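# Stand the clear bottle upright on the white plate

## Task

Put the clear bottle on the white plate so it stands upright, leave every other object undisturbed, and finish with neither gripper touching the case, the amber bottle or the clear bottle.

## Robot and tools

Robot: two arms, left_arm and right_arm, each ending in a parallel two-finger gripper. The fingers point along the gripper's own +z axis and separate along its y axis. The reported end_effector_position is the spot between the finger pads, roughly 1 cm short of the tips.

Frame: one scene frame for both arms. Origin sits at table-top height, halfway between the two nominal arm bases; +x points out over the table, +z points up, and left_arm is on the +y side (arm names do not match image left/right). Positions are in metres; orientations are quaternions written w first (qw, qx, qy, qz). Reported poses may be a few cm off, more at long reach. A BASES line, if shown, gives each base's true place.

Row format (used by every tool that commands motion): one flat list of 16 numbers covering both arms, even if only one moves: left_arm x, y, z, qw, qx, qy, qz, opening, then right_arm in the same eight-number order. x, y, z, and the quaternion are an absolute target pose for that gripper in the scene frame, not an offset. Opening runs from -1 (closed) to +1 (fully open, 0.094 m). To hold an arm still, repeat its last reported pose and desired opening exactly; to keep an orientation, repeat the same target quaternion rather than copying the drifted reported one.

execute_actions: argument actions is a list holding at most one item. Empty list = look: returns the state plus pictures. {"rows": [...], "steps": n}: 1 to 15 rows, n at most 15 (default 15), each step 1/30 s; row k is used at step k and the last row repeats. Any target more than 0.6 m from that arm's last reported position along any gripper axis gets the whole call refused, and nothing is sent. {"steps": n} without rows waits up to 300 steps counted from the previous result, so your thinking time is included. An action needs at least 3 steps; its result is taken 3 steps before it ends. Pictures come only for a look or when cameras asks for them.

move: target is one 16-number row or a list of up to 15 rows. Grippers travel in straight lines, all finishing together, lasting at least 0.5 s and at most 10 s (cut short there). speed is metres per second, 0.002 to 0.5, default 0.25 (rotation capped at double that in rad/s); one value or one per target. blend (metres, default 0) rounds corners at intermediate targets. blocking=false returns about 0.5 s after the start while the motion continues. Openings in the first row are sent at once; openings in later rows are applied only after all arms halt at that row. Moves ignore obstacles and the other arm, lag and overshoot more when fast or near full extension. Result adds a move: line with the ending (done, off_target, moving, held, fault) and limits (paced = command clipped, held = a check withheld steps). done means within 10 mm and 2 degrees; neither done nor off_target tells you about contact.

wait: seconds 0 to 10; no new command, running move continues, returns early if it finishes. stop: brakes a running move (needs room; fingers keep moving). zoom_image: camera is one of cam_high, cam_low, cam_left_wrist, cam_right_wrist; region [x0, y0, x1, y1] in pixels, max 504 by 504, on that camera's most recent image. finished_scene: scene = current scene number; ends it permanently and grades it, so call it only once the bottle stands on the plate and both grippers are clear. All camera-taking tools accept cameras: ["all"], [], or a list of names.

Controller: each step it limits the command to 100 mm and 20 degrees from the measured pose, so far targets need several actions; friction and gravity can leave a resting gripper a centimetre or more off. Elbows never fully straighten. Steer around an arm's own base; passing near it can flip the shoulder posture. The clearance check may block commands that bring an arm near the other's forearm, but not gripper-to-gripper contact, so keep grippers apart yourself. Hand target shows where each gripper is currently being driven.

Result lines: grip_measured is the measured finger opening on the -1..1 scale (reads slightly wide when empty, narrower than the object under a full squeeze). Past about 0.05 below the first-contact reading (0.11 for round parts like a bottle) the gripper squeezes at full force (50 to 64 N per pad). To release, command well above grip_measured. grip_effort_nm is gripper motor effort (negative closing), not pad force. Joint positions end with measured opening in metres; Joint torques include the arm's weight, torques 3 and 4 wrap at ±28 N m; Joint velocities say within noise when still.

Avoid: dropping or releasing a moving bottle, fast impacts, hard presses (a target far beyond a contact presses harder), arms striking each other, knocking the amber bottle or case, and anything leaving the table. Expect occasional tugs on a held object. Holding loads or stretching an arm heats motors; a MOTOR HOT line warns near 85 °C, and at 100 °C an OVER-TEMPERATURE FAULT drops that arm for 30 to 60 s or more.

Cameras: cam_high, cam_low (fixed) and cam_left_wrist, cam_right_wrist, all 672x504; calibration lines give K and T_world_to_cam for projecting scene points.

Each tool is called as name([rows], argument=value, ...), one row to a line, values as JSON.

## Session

execute_actions(actions=[], cameras=["all"])

zoom_image(camera="cam_high", region=[240, 220, 400, 350])

Scene clock: 0.00 s of 4110.00 s.
left_arm: end_effector_position=(+0.5319, +0.3113, +0.3917) grip_measured=+1.000 grip_effort_nm=n/a end_effector_quat_wxyz=(+0.404, -0.383, +0.808, +0.193) | right_arm: end_effector_position=(+0.6599, -0.7598, +0.3297) grip_measured=+1.000 grip_effort_nm=n/a end_effector_quat_wxyz=(+0.718, -0.009, +0.686, +0.118)
Joint positions: left_arm=[-0.097 1.312 1.349 -0.966 -0.725 -0.723 0.094] | right_arm=[-0.678 2.024 1.616 0.497 -0.87 0.217 0.094]
Joint velocities: within noise
Joint torques (N m): no reading
Motor temperatures (°C): left_arm=[29 27 30 28 29 25 28] | right_arm=[28 30 29 27 28 26 27]
Heat: left arm: hottest elbow 30 °C; right arm: hottest shoulder 30 °C.
Hand target: left_arm +0.5356, +0.3110, +0.4110; +0.420, -0.388, +0.800, +0.183 | right_arm +0.6626, -0.7621, +0.3457; +0.726, -0.018, +0.679, +0.110
camera_calibration:
cam_left_wrist: T_world_to_cam=[[0.786345, -0.617782, -0.00251914, -0.222551], [-0.538333, -0.683207, -0.493382, 0.733606], [0.303082, 0.389325, -0.869809, 0.14429], [0, 0, 0, 1]] pos_world=[0.526195, 0.307541, 0.486892]
cam_right_wrist: T_world_to_cam=[[0.176455, -0.97299, -0.148843, -0.805371], [-0.387332, 0.0703783, -0.91925, 0.650661], [0.904896, 0.219858, -0.364451, -0.220191], [0, 0, 0, 1]] pos_world=[0.593384, -0.780999, 0.397997]

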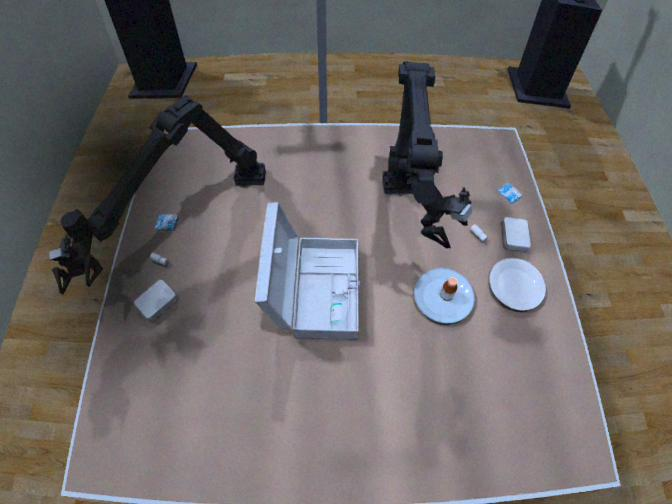

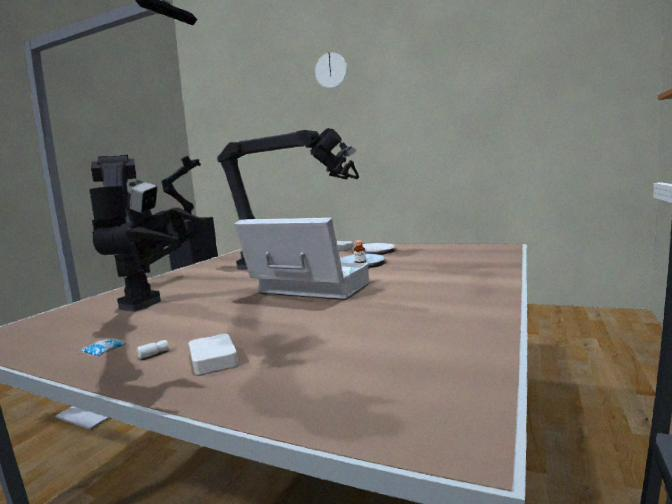

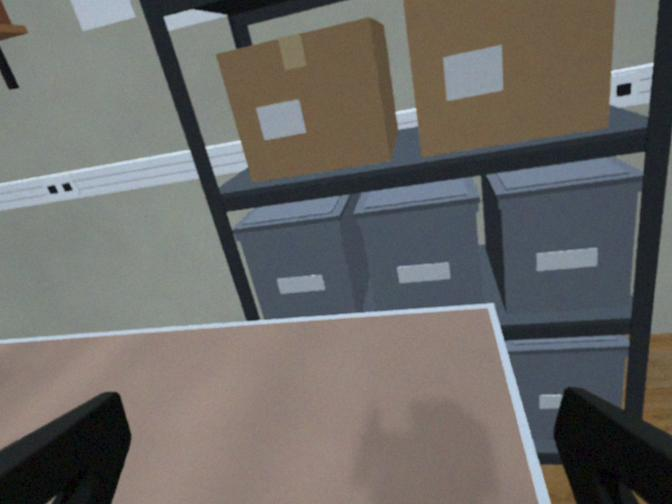

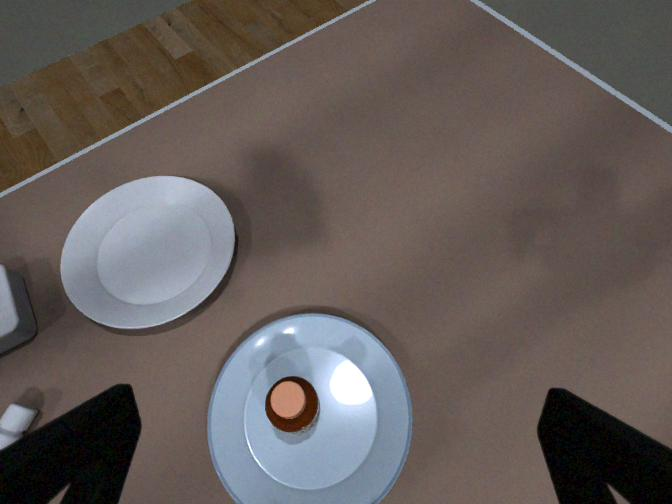

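Scaled by 3.150 from the camera's 672x504 image, which has a finer 960x720 frame.

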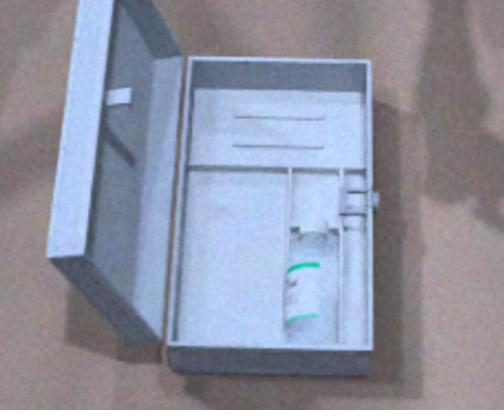

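move([
  [0.55,0.03,0.22,0.383,0.028,0.924,-0.012,0.45,0.6599,-0.7598,0.3297,0.718,-0.009,0.686,0.118,1],
  [0.56,-0.008,0.14,0.383,0.028,0.924,-0.012,0.45,0.6599,-0.7598,0.3297,0.718,-0.009,0.686,0.118,1],
], speed=[0.4,0.25], blend=0.03, cameras=["cam_high","cam_right_wrist"])

zoom_image(camera="cam_high", region=[280, 220, 400, 350])

Scene clock: 3.67 s of 4110.00 s.
left_arm: end_effector_position=(+0.5556, -0.0007, +0.1232) grip_measured=+0.453 grip_effort_nm=-0.168 end_effector_quat_wxyz=(+0.364, +0.033, +0.931, -0.001) | right_arm: end_effector_position=(+0.6599, -0.7598, +0.3297) grip_measured=+1.000 grip_effort_nm=0.007 end_effector_quat_wxyz=(+0.718, -0.009, +0.686, +0.118)
Joint positions: left_arm=[-0.535 1.64 1.018 -0.264 -0.323 -0.339 0.068] | right_arm=[-0.678 2.024 1.616 0.497 -0.87 0.217 0.094]
Joint velocities: within noise
Joint torques (N m): left_arm=[-1.2 -16.15 8.06 2.4 -0.41 -0.01] | right_arm=[0.32 -17.26 11.3 2.44 0.03 0.06]
Motor temperatures (°C): left_arm=[29 27 31 28 29 25 28] | right_arm=[28 31 30 27 28 26 27]
Heat: left arm: hottest elbow 31 °C; right arm: hottest shoulder 31 °C.
Hand target: left_arm +0.5598, -0.0080, +0.1400; +0.383, +0.028, +0.923, -0.012 | right_arm +0.6599, -0.7597, +0.3297; +0.718, -0.009, +0.686, +0.118
Off the commanded pose: left_arm 0.019 m, 3 deg | right_arm 0.000 m, 0 deg.
Kept back: nothing.
move: off_target (left_arm)
camera_calibration:
cam_right_wrist: T_world_to_cam=[[0.176455, -0.97299, -0.148843, -0.805371], [-0.387332, 0.0703783, -0.91925, 0.650661], [0.904896, 0.219858, -0.364451, -0.220191], [0, 0, 0, 1]] pos_world=[0.593384, -0.780999, 0.397997]
Images, in order (width x height): cam_high 672x504, cam_right_wrist 672x504.

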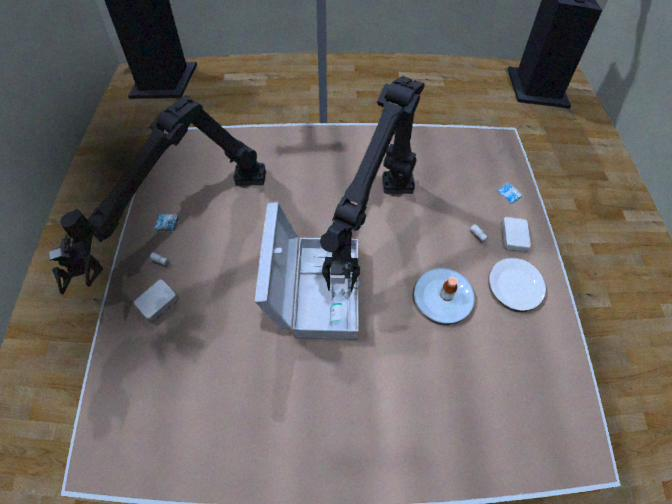

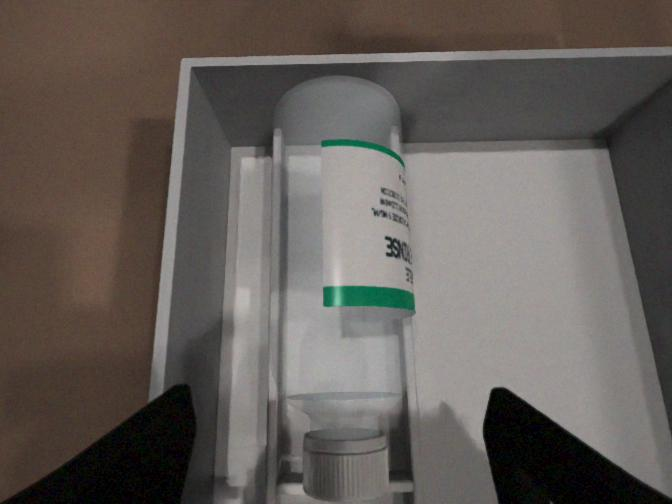

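Scaled by 3.877 from the camera's 672x504 image, which has a finer 960x720 frame.

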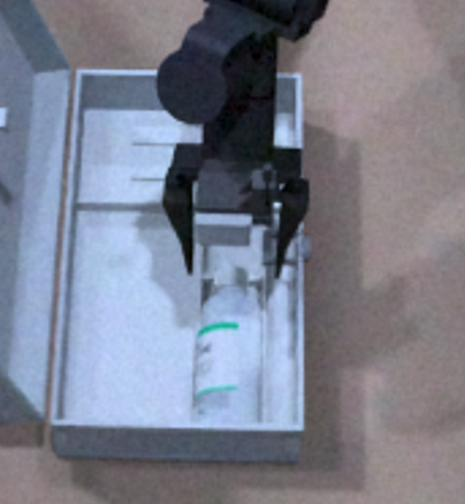

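move(target=[0.563,-0.010,0.058,0.383,0.028,0.924,-0.012,0.45,0.6599,-0.7598,0.3297,0.718,-0.009,0.686,0.118,1], speed=0.1, cameras=["cam_high","cam_right_wrist"])

zoom_image(camera="cam_high", region=[280, 220, 400, 350])

Scene clock: 5.13 s of 4110.00 s.
left_arm: end_effector_position=(+0.5671, -0.0062, +0.0693) grip_measured=+0.453 grip_effort_nm=-0.164 end_effector_quat_wxyz=(+0.388, +0.027, +0.921, -0.010) | right_arm: end_effector_position=(+0.6599, -0.7598, +0.3297) grip_measured=+1.000 grip_effort_nm=0.012 end_effector_quat_wxyz=(+0.718, -0.009, +0.686, +0.118)
Joint positions: left_arm=[-0.535 1.761 0.971 -0.042 -0.33 -0.338 0.068] | right_arm=[-0.678 2.024 1.616 0.497 -0.87 0.217 0.094]
Joint velocities: within noise
Joint torques (N m): left_arm=[-1.26 -14.21 6.08 2.29 -0.17 -0.01] | right_arm=[0.38 -17.26 11.3 2.41 0.03 0.06]
Motor temperatures (°C): left_arm=[29 27 31 28 29 25 28] | right_arm=[28 31 31 27 28 26 27]
Heat: left arm: hottest elbow 31 °C; right arm: hottest shoulder 31 °C.
Hand target: left_arm +0.5627, -0.0099, +0.0581; +0.383, +0.028, +0.923, -0.012 | right_arm +0.6599, -0.7597, +0.3297; +0.718, -0.009, +0.686, +0.118
Off the commanded pose: left_arm 0.013 m, 1 deg | right_arm 0.000 m, 0 deg.
Kept back: nothing.
move: off_target (left_arm)
camera_calibration:
cam_right_wrist: T_world_to_cam=[[0.176455, -0.97299, -0.148843, -0.805371], [-0.387332, 0.0703783, -0.91925, 0.650661], [0.904896, 0.219858, -0.364451, -0.220191], [0, 0, 0, 1]] pos_world=[0.593384, -0.780999, 0.397997]
Images, in order (width x height): cam_high 672x504, cam_right_wrist 672x504.

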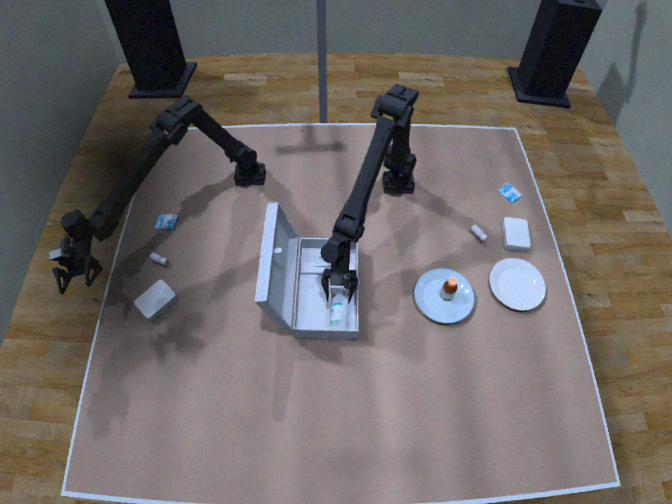

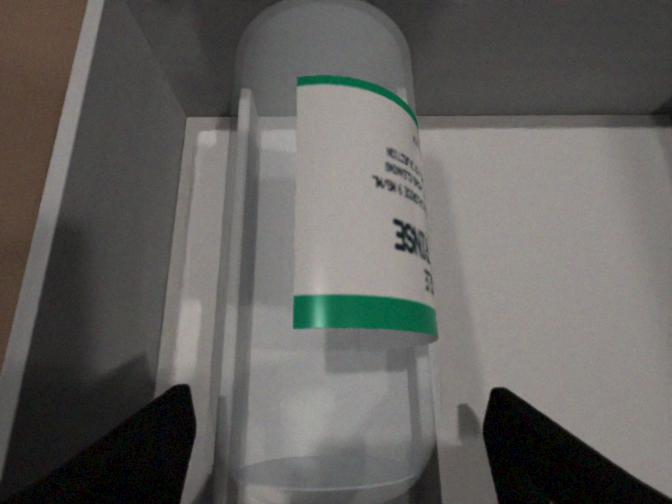

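Scaled by 3.877 from the camera's 672x504 image, which has a finer 960x720 frame.

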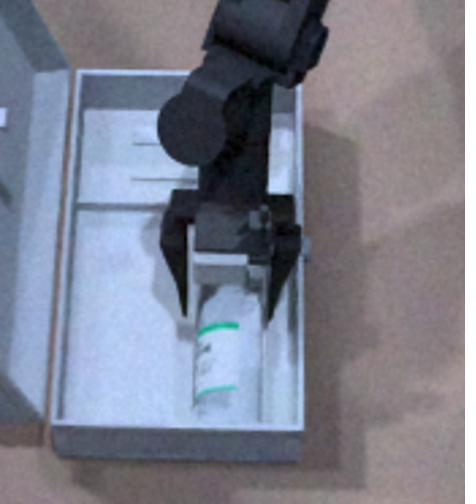

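move(target=[0.565,-0.010,0.038,0.383,0.028,0.924,-0.012,0.45,0.6599,-0.7598,0.3297,0.718,-0.009,0.686,0.118,1], speed=0.06, cameras=["cam_right_wrist","cam_high"])

zoom_image(camera="cam_high", region=[280, 220, 400, 350])

Scene clock: 6.07 s of 4110.00 s.
left_arm: end_effector_position=(+0.5740, -0.0088, +0.0672) grip_measured=+0.453 grip_effort_nm=-0.164 end_effector_quat_wxyz=(+0.403, +0.023, +0.915, -0.015) | right_arm: end_effector_position=(+0.6599, -0.7598, +0.3297) grip_measured=+1.000 grip_effort_nm=0.012 end_effector_quat_wxyz=(+0.718, -0.009, +0.686, +0.118)
Joint positions: left_arm=[-0.535 1.78 0.971 0.012 -0.337 -0.337 0.068] | right_arm=[-0.678 2.024 1.616 0.497 -0.87 0.217 0.094]
Joint velocities: within noise
Joint torques (N m): left_arm=[-1.08 -12.63 5.41 2.18 0.22 0] | right_arm=[0.38 -17.2 11.32 2.43 0.02 0.05]
Motor temperatures (°C): left_arm=[29 27 31 28 29 25 28] | right_arm=[28 31 31 27 28 26 27]
Heat: left arm: hottest elbow 31 °C; right arm: hottest shoulder 31 °C.
Hand target: left_arm +0.5640, -0.0094, +0.0390; +0.383, +0.028, +0.923, -0.012 | right_arm +0.6599, -0.7597, +0.3297; +0.718, -0.009, +0.686, +0.118
Off the commanded pose: left_arm 0.031 m, 3 deg | right_arm 0.000 m, 0 deg.
Kept back: nothing.
move: off_target (left_arm)
camera_calibration:
cam_right_wrist: T_world_to_cam=[[0.176455, -0.97299, -0.148843, -0.805371], [-0.387332, 0.0703783, -0.91925, 0.650661], [0.904896, 0.219858, -0.364451, -0.220191], [0, 0, 0, 1]] pos_world=[0.593384, -0.780999, 0.397997]
Images, in order (width x height): cam_high 672x504, cam_right_wrist 672x504.

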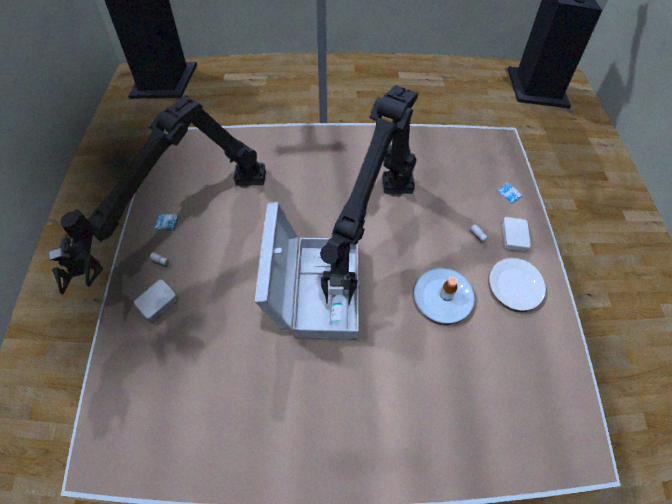

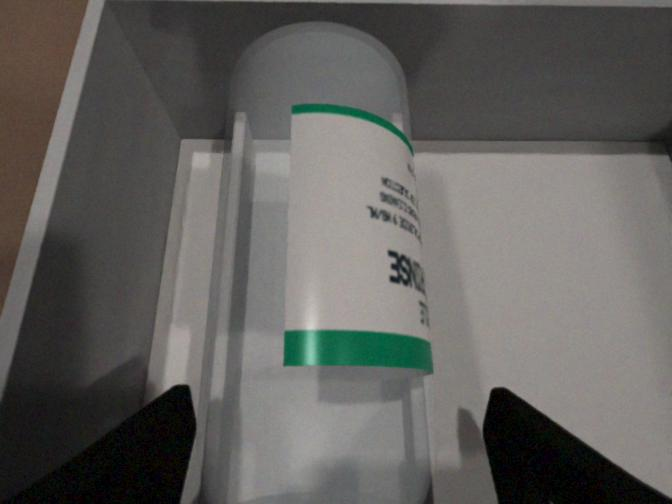

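Scaled by 3.877 from the camera's 672x504 image, which has a finer 960x720 frame.

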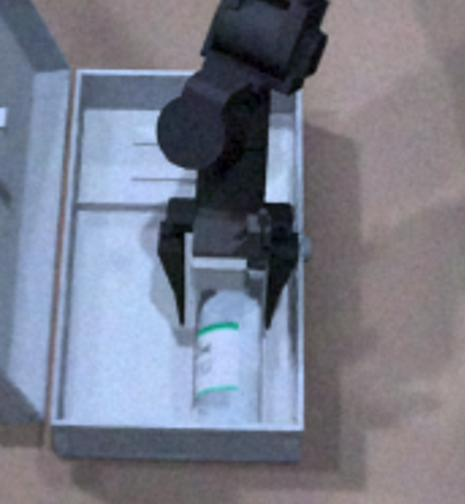

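move([
  [0.568,-0.007,0.085,0.3,0.030,0.954,-0.01,0.45,0.6599,-0.7598,0.3297,0.718,-0.009,0.686,0.118,1],
  [0.577,-0.009,0.044,0.216,0.030,0.976,-0.007,0.45,0.6599,-0.7598,0.3297,0.718,-0.009,0.686,0.118,1],
], speed=[0.3,0.15], blend=0.01, cameras=["cam_right_wrist","cam_high"])

zoom_image(camera="cam_high", region=[280, 220, 400, 350])

Scene clock: 7.80 s of 4110.00 s.
left_arm: end_effector_position=(+0.5676, -0.0088, +0.0530) grip_measured=+0.453 grip_effort_nm=-0.159 end_effector_quat_wxyz=(+0.225, +0.040, +0.974, -0.004) | right_arm: end_effector_position=(+0.6599, -0.7598, +0.3297) grip_measured=+1.000 grip_effort_nm=0.007 end_effector_quat_wxyz=(+0.718, -0.009, +0.686, +0.118)
Joint positions: left_arm=[-0.497 1.838 1.197 -0.512 -0.183 -0.367 0.068] | right_arm=[-0.678 2.024 1.616 0.497 -0.87 0.217 0.094]
Joint velocities: within noise
Joint torques (N m): left_arm=[0.26 -14.45 9.51 0.81 0.38 -0.07] | right_arm=[0.44 -17.2 11.32 2.41 0.03 0.05]
Motor temperatures (°C): left_arm=[29 27 31 28 29 25 28] | right_arm=[28 31 31 27 28 26 27]
Heat: left arm: hottest elbow 31 °C; right arm: hottest shoulder 31 °C.
Hand target: left_arm +0.5767, -0.0088, +0.0441; +0.216, +0.030, +0.976, -0.007 | right_arm +0.6599, -0.7597, +0.3297; +0.718, -0.009, +0.686, +0.118
Off the commanded pose: left_arm 0.013 m, 2 deg | right_arm 0.000 m, 0 deg.
Kept back: nothing.
move: off_target (left_arm)
camera_calibration:
cam_right_wrist: T_world_to_cam=[[0.176455, -0.97299, -0.148843, -0.805371], [-0.387332, 0.0703783, -0.91925, 0.650661], [0.904896, 0.219858, -0.364451, -0.220191], [0, 0, 0, 1]] pos_world=[0.593384, -0.780999, 0.397997]
Images, in order (width x height): cam_high 672x504, cam_right_wrist 672x504.

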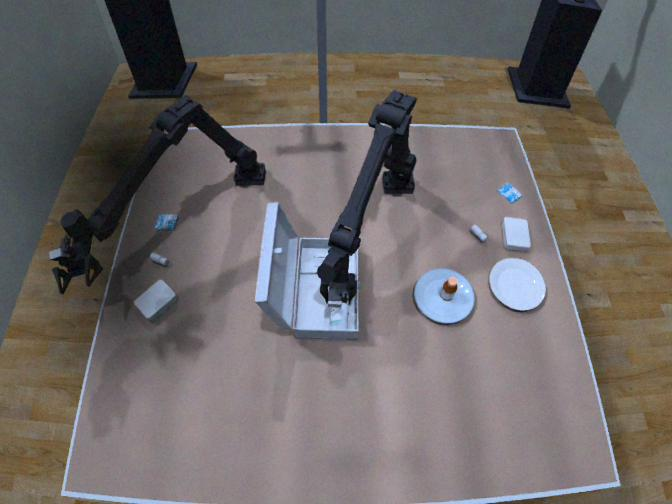

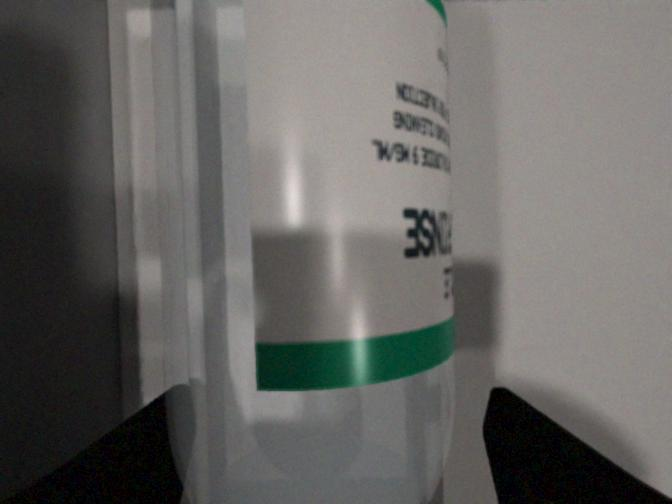

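Scaled by 3.877 from the camera's 672x504 image, which has a finer 960x720 frame.

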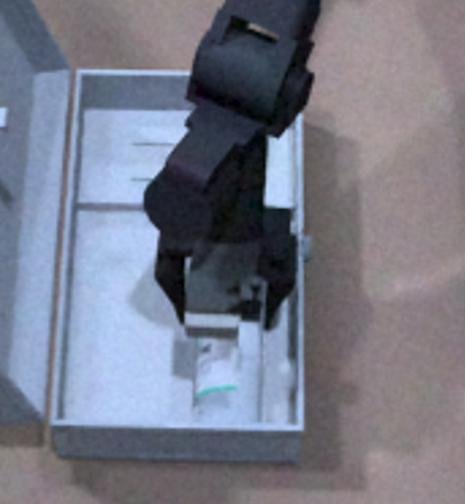

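move(target=[0.576,-0.008,0.045,0.216,0.030,0.976,-0.007,-0.6,0.6599,-0.7598,0.3297,0.718,-0.009,0.686,0.118,1], speed=0.05, cameras=["cam_right_wrist"])

move(target=[0.576,-0.005,0.2,0.216,0.030,0.976,-0.007,-0.6,0.6599,-0.7598,0.3297,0.718,-0.009,0.686,0.118,1], speed=0.15, cameras=["cam_right_wrist"])

Scene clock: 8.73 s of 4110.00 s.
left_arm: end_effector_position=(+0.5687, -0.0037, +0.0531) grip_measured=+0.138 grip_effort_nm=-1.043 end_effector_quat_wxyz=(+0.222, +0.031, +0.975, -0.004) | right_arm: end_effector_position=(+0.6599, -0.7598, +0.3297) grip_measured=+1.000 grip_effort_nm=0.012 end_effector_quat_wxyz=(+0.718, -0.009, +0.686, +0.118)
Joint positions: left_arm=[-0.488 1.837 1.198 -0.519 -0.181 -0.378 0.053] | right_arm=[-0.678 2.024 1.616 0.497 -0.87 0.217 0.094]
Joint velocities: within noise
Joint torques (N m): left_arm=[-0.38 -14.8 9.13 1.05 0.31 0.08] | right_arm=[0.38 -17.2 11.33 2.41 0.03 0.05]
Motor temperatures (°C): left_arm=[29 27 31 28 29 25 28] | right_arm=[28 31 31 27 28 26 27]
Heat: left arm: hottest elbow 31 °C; right arm: hottest shoulder 31 °C.
Hand target: left_arm +0.5757, -0.0078, +0.0451; +0.216, +0.030, +0.976, -0.007 | right_arm +0.6599, -0.7597, +0.3297; +0.718, -0.009, +0.686, +0.118
Off the commanded pose: left_arm 0.012 m, 1 deg | right_arm 0.000 m, 0 deg.
Kept back: nothing.
move: off_target (left_arm)
camera_calibration:
cam_right_wrist: T_world_to_cam=[[0.176455, -0.97299, -0.148843, -0.805371], [-0.387332, 0.0703783, -0.91925, 0.650661], [0.904896, 0.219858, -0.364451, -0.220191], [0, 0, 0, 1]] pos_world=[0.593384, -0.780999, 0.397997]
Images, in order (width x height): cam_right_wrist 672x504.

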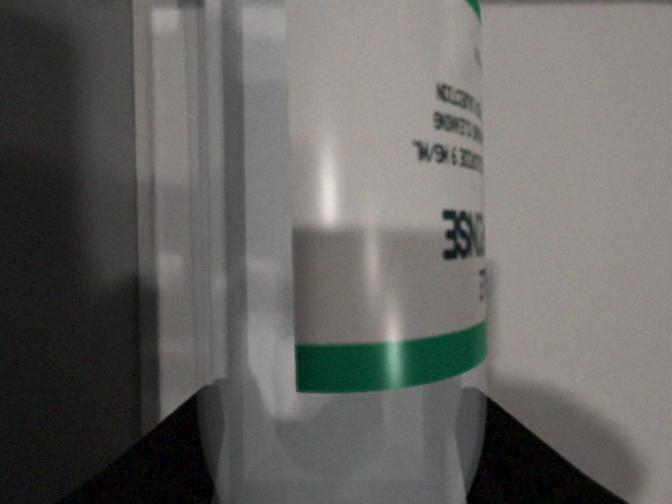

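Scene clock: 10.20 s of 4110.00 s.
left_arm: end_effector_position=(+0.5522, +0.0014, +0.1564) grip_measured=+0.138 grip_effort_nm=-1.023 end_effector_quat_wxyz=(+0.175, +0.040, +0.984, +0.009) | right_arm: end_effector_position=(+0.6599, -0.7598, +0.3297) grip_measured=+1.000 grip_effort_nm=0.007 end_effector_quat_wxyz=(+0.718, -0.009, +0.686, +0.118)
Joint positions: left_arm=[-0.488 1.709 1.35 -0.899 -0.163 -0.373 0.053] | right_arm=[-0.678 2.024 1.616 0.497 -0.87 0.217 0.094]
Joint velocities: within noise
Joint torques (N m): left_arm=[-0.03 -19.25 12.98 1.05 -0.43 0.06] | right_arm=[0.44 -17.2 11.33 2.39 0.02 0.06]
Motor temperatures (°C): left_arm=[29 28 32 28 29 25 28] | right_arm=[28 31 32 27 28 26 27]
Heat: left arm: hottest elbow 32 °C; right arm: hottest elbow 32 °C.
Hand target: left_arm +0.5736, -0.0037, +0.2005; +0.216, +0.030, +0.976, -0.007 | right_arm +0.6599, -0.7597, +0.3297; +0.718, -0.009, +0.686, +0.118
Off the commanded pose: left_arm 0.050 m, 5 deg | right_arm 0.000 m, 0 deg.
Kept back: nothing.
move: off_target (left_arm)
camera_calibration:
cam_right_wrist: T_world_to_cam=[[0.176455, -0.97299, -0.148843, -0.805371], [-0.387332, 0.0703783, -0.91925, 0.650661], [0.904896, 0.219858, -0.364451, -0.220191], [0, 0, 0, 1]] pos_world=[0.593384, -0.780999, 0.397997]
Images, in order (width x height): cam_right_wrist 672x504.

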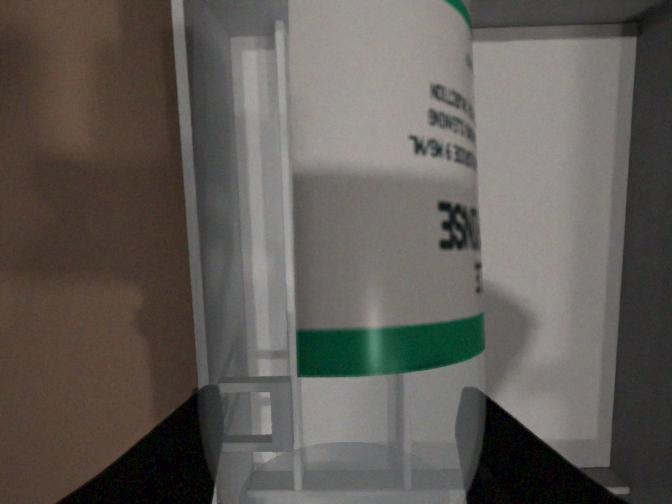

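move([
  [0.54,0.05,0.27,0.15,-0.1,0.98,0.02,-0.6,0.6599,-0.7598,0.3297,0.718,-0.009,0.686,0.118,1],
  [0.45,0.42,0.34,0,-0.51,0.86,0,-0.6,0.6599,-0.7598,0.3297,0.718,-0.009,0.686,0.118,1],
  [0.515,0.645,0.24,-0.191,-0.791,0.305,-0.495,-0.6,0.6599,-0.7598,0.3297,0.718,-0.009,0.686,0.118,1],
], speed=[0.35,0.5,0.5], blend=0.05, cameras=["cam_high","cam_low","cam_right_wrist"])

zoom_image(camera="cam_high", region=[450, 190, 600, 330])

zoom_image(camera="cam_low", region=[320, 150, 440, 270])

Scene clock: 14.40 s of 4110.00 s.
left_arm: end_effector_position=(+0.5063, +0.6330, +0.2007) grip_measured=+0.139 grip_effort_nm=-1.028 end_effector_quat_wxyz=(+0.225, +0.796, -0.290, +0.480) | right_arm: end_effector_position=(+0.6599, -0.7598, +0.3297) grip_measured=+1.000 grip_effort_nm=0.012 end_effector_quat_wxyz=(+0.718, -0.009, +0.686, +0.118)
Joint positions: left_arm=[0.931 2.111 1.846 -1.617 1.094 -1.313 0.053] | right_arm=[-0.678 2.024 1.616 0.497 -0.87 0.217 0.094]
Joint velocities: within noise
Joint torques (N m): left_arm=[-0.32 -24.29 11.56 0.1 1.24 -0.04] | right_arm=[0.38 -17.2 11.32 2.43 0.03 0.05]
Motor temperatures (°C): left_arm=[29 28 33 28 29 25 28] | right_arm=[28 32 32 27 28 26 27]
Heat: left arm: hottest elbow 33 °C; right arm: hottest shoulder 32 °C.
Hand target: left_arm +0.5131, +0.6430, +0.2401; +0.191, +0.791, -0.305, +0.495 | right_arm +0.6599, -0.7597, +0.3297; +0.718, -0.009, +0.686, +0.118
Off the commanded pose: left_arm 0.042 m, 5 deg | right_arm 0.000 m, 0 deg.
Kept back: nothing.
move: off_target (left_arm)
camera_calibration:
cam_right_wrist: T_world_to_cam=[[0.176455, -0.97299, -0.148843, -0.805371], [-0.387332, 0.0703783, -0.91925, 0.650661], [0.904896, 0.219858, -0.364451, -0.220191], [0, 0, 0, 1]] pos_world=[0.593384, -0.780999, 0.397997]
Images, in order (width x height): cam_high 672x504, cam_low 672x504, cam_right_wrist 672x504.

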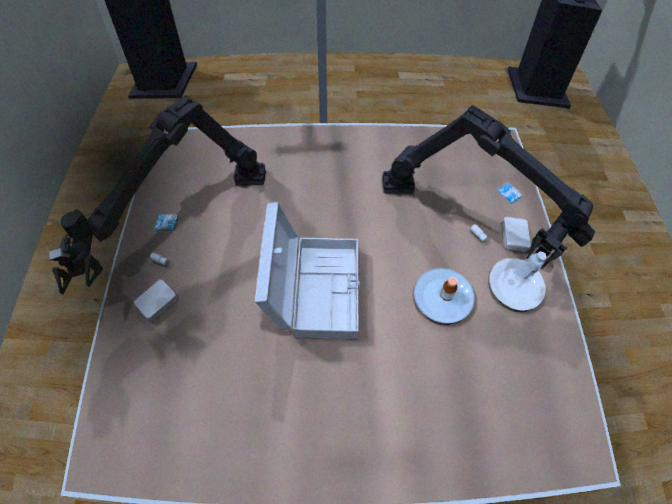

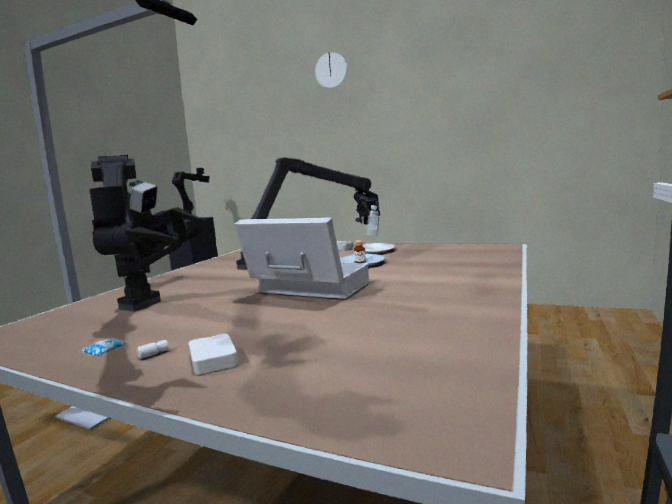

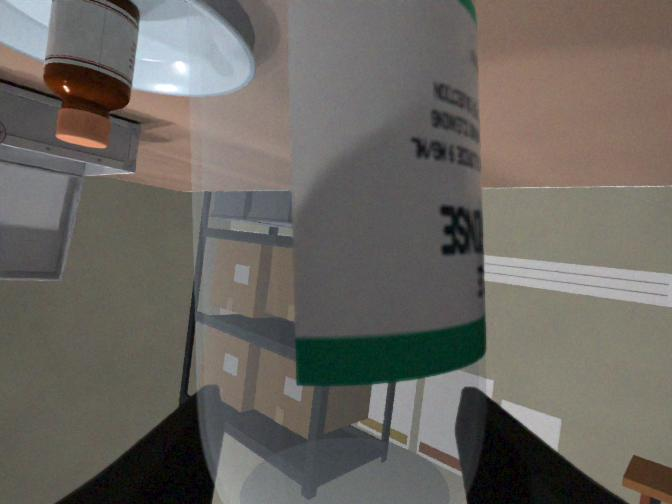

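Scaled by 3.360 from the camera's 672x504 image, which has a finer 960x720 frame.

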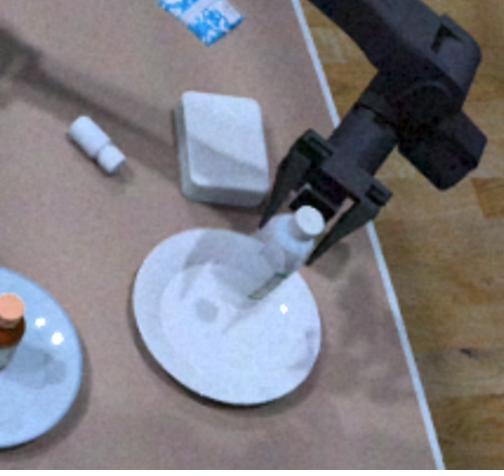

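Scaled by 4.200 from the camera's 672x504 image, which has a finer 960x720 frame.

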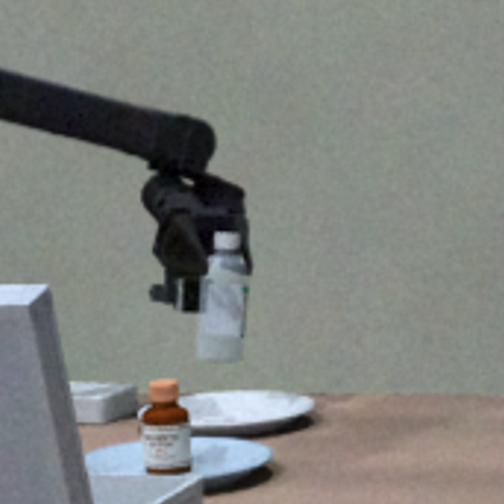

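move(target=[0.510,0.645,0.193,0.159,0.776,-0.325,0.519,-0.6,0.6599,-0.7598,0.3297,0.718,-0.009,0.686,0.118,1], speed=0.12, cameras=["cam_high","cam_low"])

zoom_image(camera="cam_high", region=[480, 230, 570, 320])

zoom_image(camera="cam_low", region=[320, 150, 440, 270])

Scene clock: 15.70 s of 4110.00 s.
left_arm: end_effector_position=(+0.5113, +0.6359, +0.1694) grip_measured=+0.139 grip_effort_nm=-1.028 end_effector_quat_wxyz=(+0.184, +0.782, -0.316, +0.505) | right_arm: end_effector_position=(+0.6599, -0.7598, +0.3297) grip_measured=+1.000 grip_effort_nm=0.007 end_effector_quat_wxyz=(+0.718, -0.009, +0.686, +0.118)
Joint positions: left_arm=[0.931 2.111 1.758 -1.431 1.124 -1.301 0.053] | right_arm=[-0.678 2.024 1.616 0.497 -0.87 0.217 0.094]
Joint velocities: within noise
Joint torques (N m): left_arm=[0.32 -23.77 8.16 0.38 1.37 0.19] | right_arm=[0.38 -17.2 11.33 2.41 0.03 0.05]
Motor temperatures (°C): left_arm=[29 29 33 28 29 25 28] | right_arm=[28 32 33 27 28 26 27]
Heat: left arm: hottest elbow 33 °C; right arm: hottest elbow 33 °C.
Hand target: left_arm +0.5097, +0.6446, +0.1929; +0.159, +0.775, -0.325, +0.518 | right_arm +0.6599, -0.7597, +0.3297; +0.718, -0.009, +0.686, +0.118
Off the commanded pose: left_arm 0.025 m, 3 deg | right_arm 0.000 m, 0 deg.
Kept back: nothing.
move: off_target (left_arm)
Images, in order (width x height): cam_high 672x504, cam_low 672x504.

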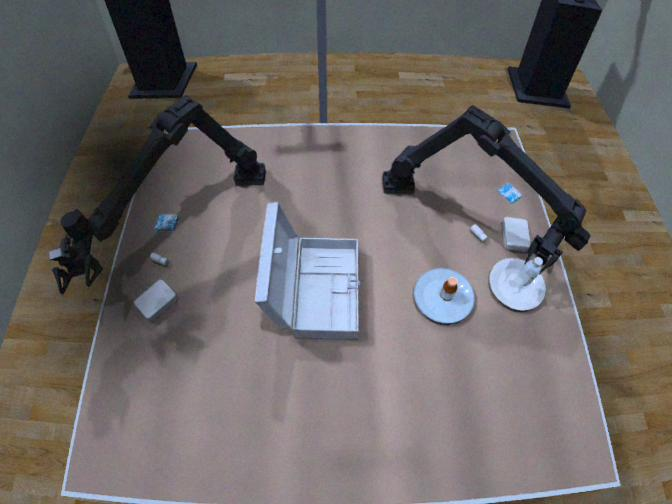

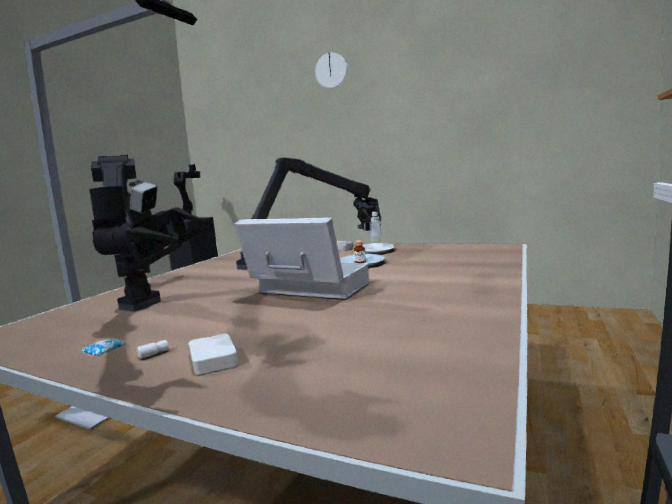

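Scaled by 5.600 from the camera's 672x504 image, which has a finer 960x720 frame.

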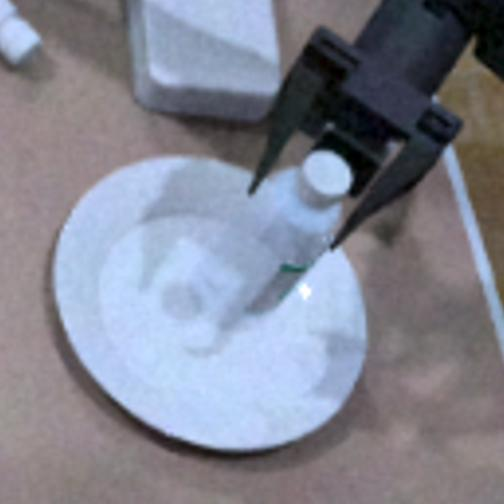

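Scaled by 4.200 from the camera's 672x504 image, which has a finer 960x720 frame.

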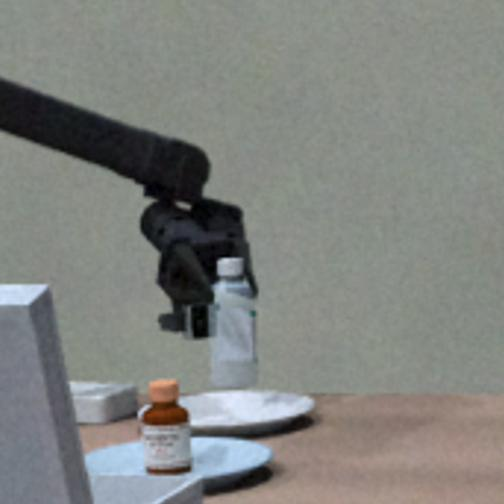

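move([
  [0.501,0.645,0.176,0.159,0.776,-0.325,0.519,-0.6,0.6599,-0.7598,0.3297,0.718,-0.009,0.686,0.118,1],
  [0.501,0.645,0.158,0.159,0.776,-0.325,0.519,-0.6,0.6599,-0.7598,0.3297,0.718,-0.009,0.686,0.118,1],
], speed=[0.08,0.04], blend=0.005, cameras=["cam_high","cam_low"])

zoom_image(camera="cam_high", region=[480, 230, 570, 320])

zoom_image(camera="cam_low", region=[320, 150, 440, 270])

Scene clock: 17.07 s of 4110.00 s.
left_arm: end_effector_position=(+0.5021, +0.6367, +0.1438) grip_measured=+0.139 grip_effort_nm=-1.033 end_effector_quat_wxyz=(+0.177, +0.780, -0.319, +0.508) | right_arm: end_effector_position=(+0.6599, -0.7598, +0.3297) grip_measured=+1.000 grip_effort_nm=0.007 end_effector_quat_wxyz=(+0.718, -0.009, +0.686, +0.118)
Joint positions: left_arm=[0.944 2.124 1.707 -1.375 1.124 -1.274 0.053] | right_arm=[-0.678 2.024 1.616 0.497 -0.87 0.217 0.094]
Joint velocities: within noise
Joint torques (N m): left_arm=[0.38 -22.65 7.72 0.31 1.28 0.21] | right_arm=[0.44 -17.2 11.33 2.44 0.03 0.06]
Motor temperatures (°C): left_arm=[29 29 34 28 29 25 28] | right_arm=[28 32 33 27 28 26 27]
Heat: left arm: hottest elbow 34 °C; right arm: hottest elbow 33 °C.
Hand target: left_arm +0.5008, +0.6448, +0.1581; +0.159, +0.775, -0.325, +0.518 | right_arm +0.6599, -0.7597, +0.3297; +0.718, -0.009, +0.686, +0.118
Off the commanded pose: left_arm 0.016 m, 3 deg | right_arm 0.000 m, 0 deg.
Kept back: nothing.
move: off_target (left_arm)
Images, in order (width x height): cam_high 672x504, cam_low 672x504.

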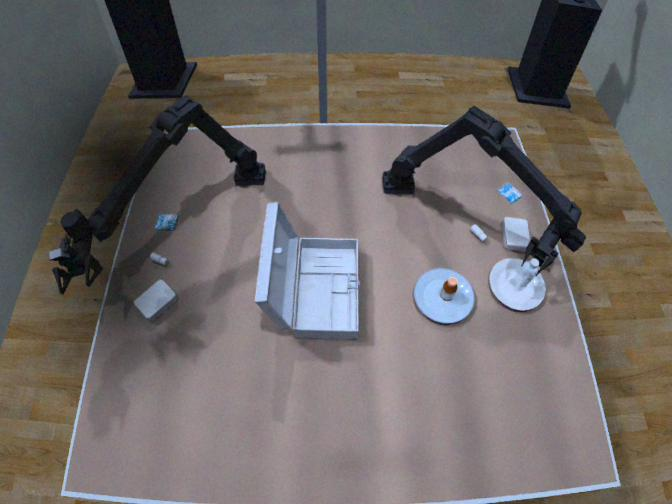

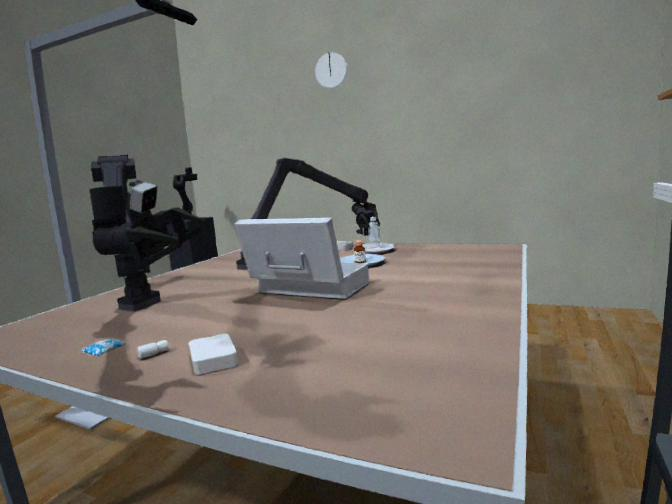

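Scaled by 5.600 from the camera's 672x504 image, which has a finer 960x720 frame.

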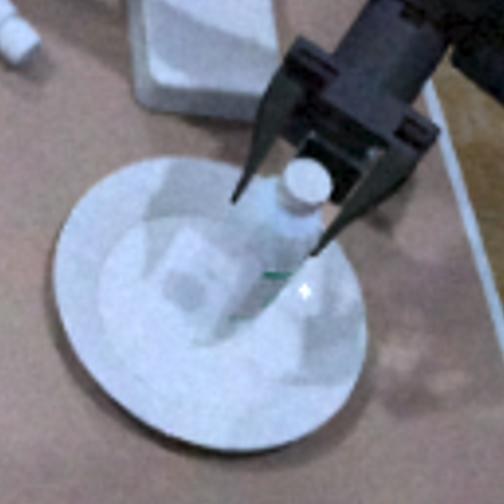

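Scaled by 4.200 from the camera's 672x504 image, which has a finer 960x720 frame.

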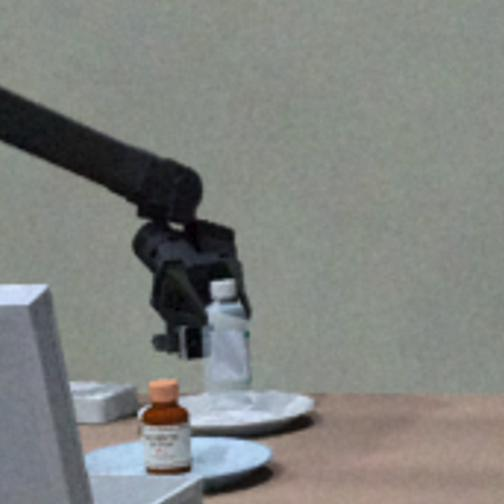

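move(target=[0.503,0.645,0.136,0.159,0.776,-0.325,0.519,-0.6,0.6599,-0.7598,0.3297,0.718,-0.009,0.686,0.118,1], speed=0.04, cameras=["cam_high","cam_low"])

zoom_image(camera="cam_low", region=[340, 200, 420, 270])

zoom_image(camera="cam_high", region=[480, 230, 570, 320])

Scene clock: 18.10 s of 4110.00 s.
left_arm: end_effector_position=(+0.5036, +0.6381, +0.1265) grip_measured=+0.139 grip_effort_nm=-1.028 end_effector_quat_wxyz=(+0.173, +0.778, -0.321, +0.512) | right_arm: end_effector_position=(+0.6599, -0.7598, +0.3297) grip_measured=+1.000 grip_effort_nm=0.012 end_effector_quat_wxyz=(+0.718, -0.009, +0.686, +0.118)
Joint positions: left_arm=[0.944 2.145 1.692 -1.329 1.131 -1.273 0.053] | right_arm=[-0.678 2.024 1.616 0.497 -0.87 0.217 0.094]
Joint velocities: within noise
Joint torques (N m): left_arm=[0.15 -22.3 7.38 0.42 1.02 0.14] | right_arm=[0.38 -17.2 11.33 2.43 0.03 0.06]
Motor temperatures (°C): left_arm=[29 29 34 28 29 25 28] | right_arm=[28 32 33 27 28 26 27]
Heat: left arm: hottest elbow 34 °C; right arm: hottest elbow 33 °C.
Hand target: left_arm +0.5029, +0.6449, +0.1360; +0.159, +0.775, -0.325, +0.518 | right_arm +0.6599, -0.7597, +0.3297; +0.718, -0.009, +0.686, +0.118
Off the commanded pose: left_arm 0.012 m, 2 deg | right_arm 0.000 m, 0 deg.
Kept back: nothing.
move: off_target (left_arm)
Images, in order (width x height): cam_high 672x504, cam_low 672x504.

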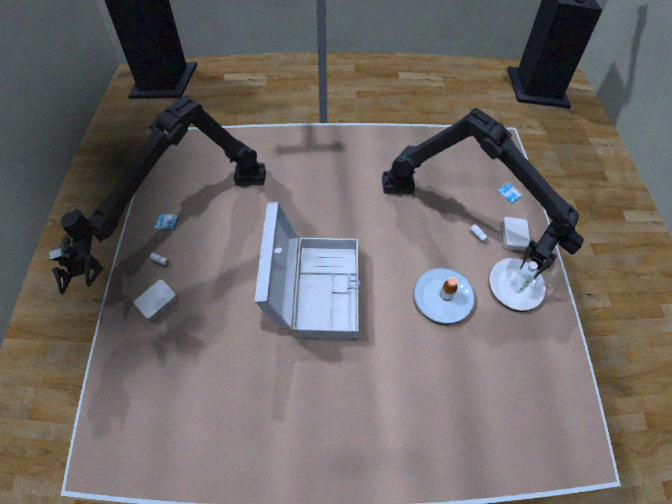

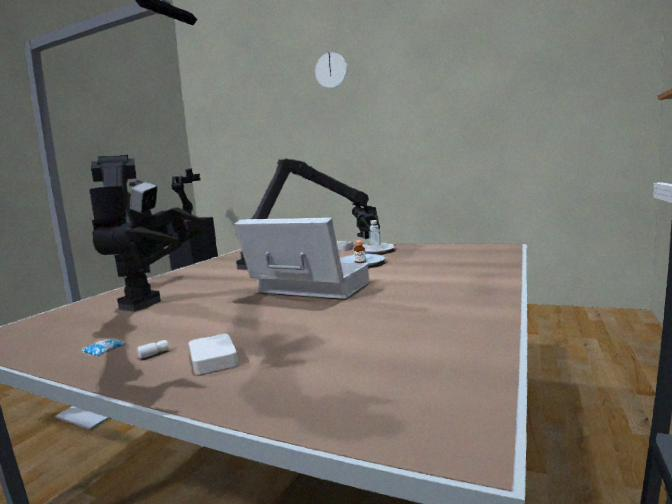

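Scaled by 6.300 from the camera's 672x504 image, which has a finer 960x720 frame.

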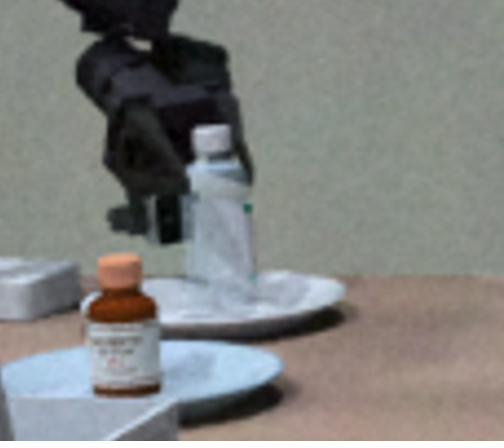

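Scaled by 5.600 from the camera's 672x504 image, which has a finer 960x720 frame.

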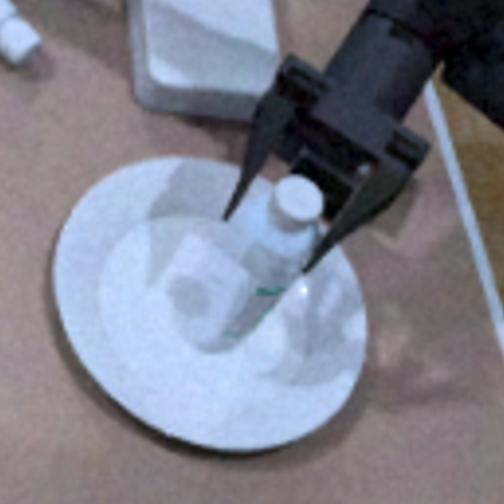

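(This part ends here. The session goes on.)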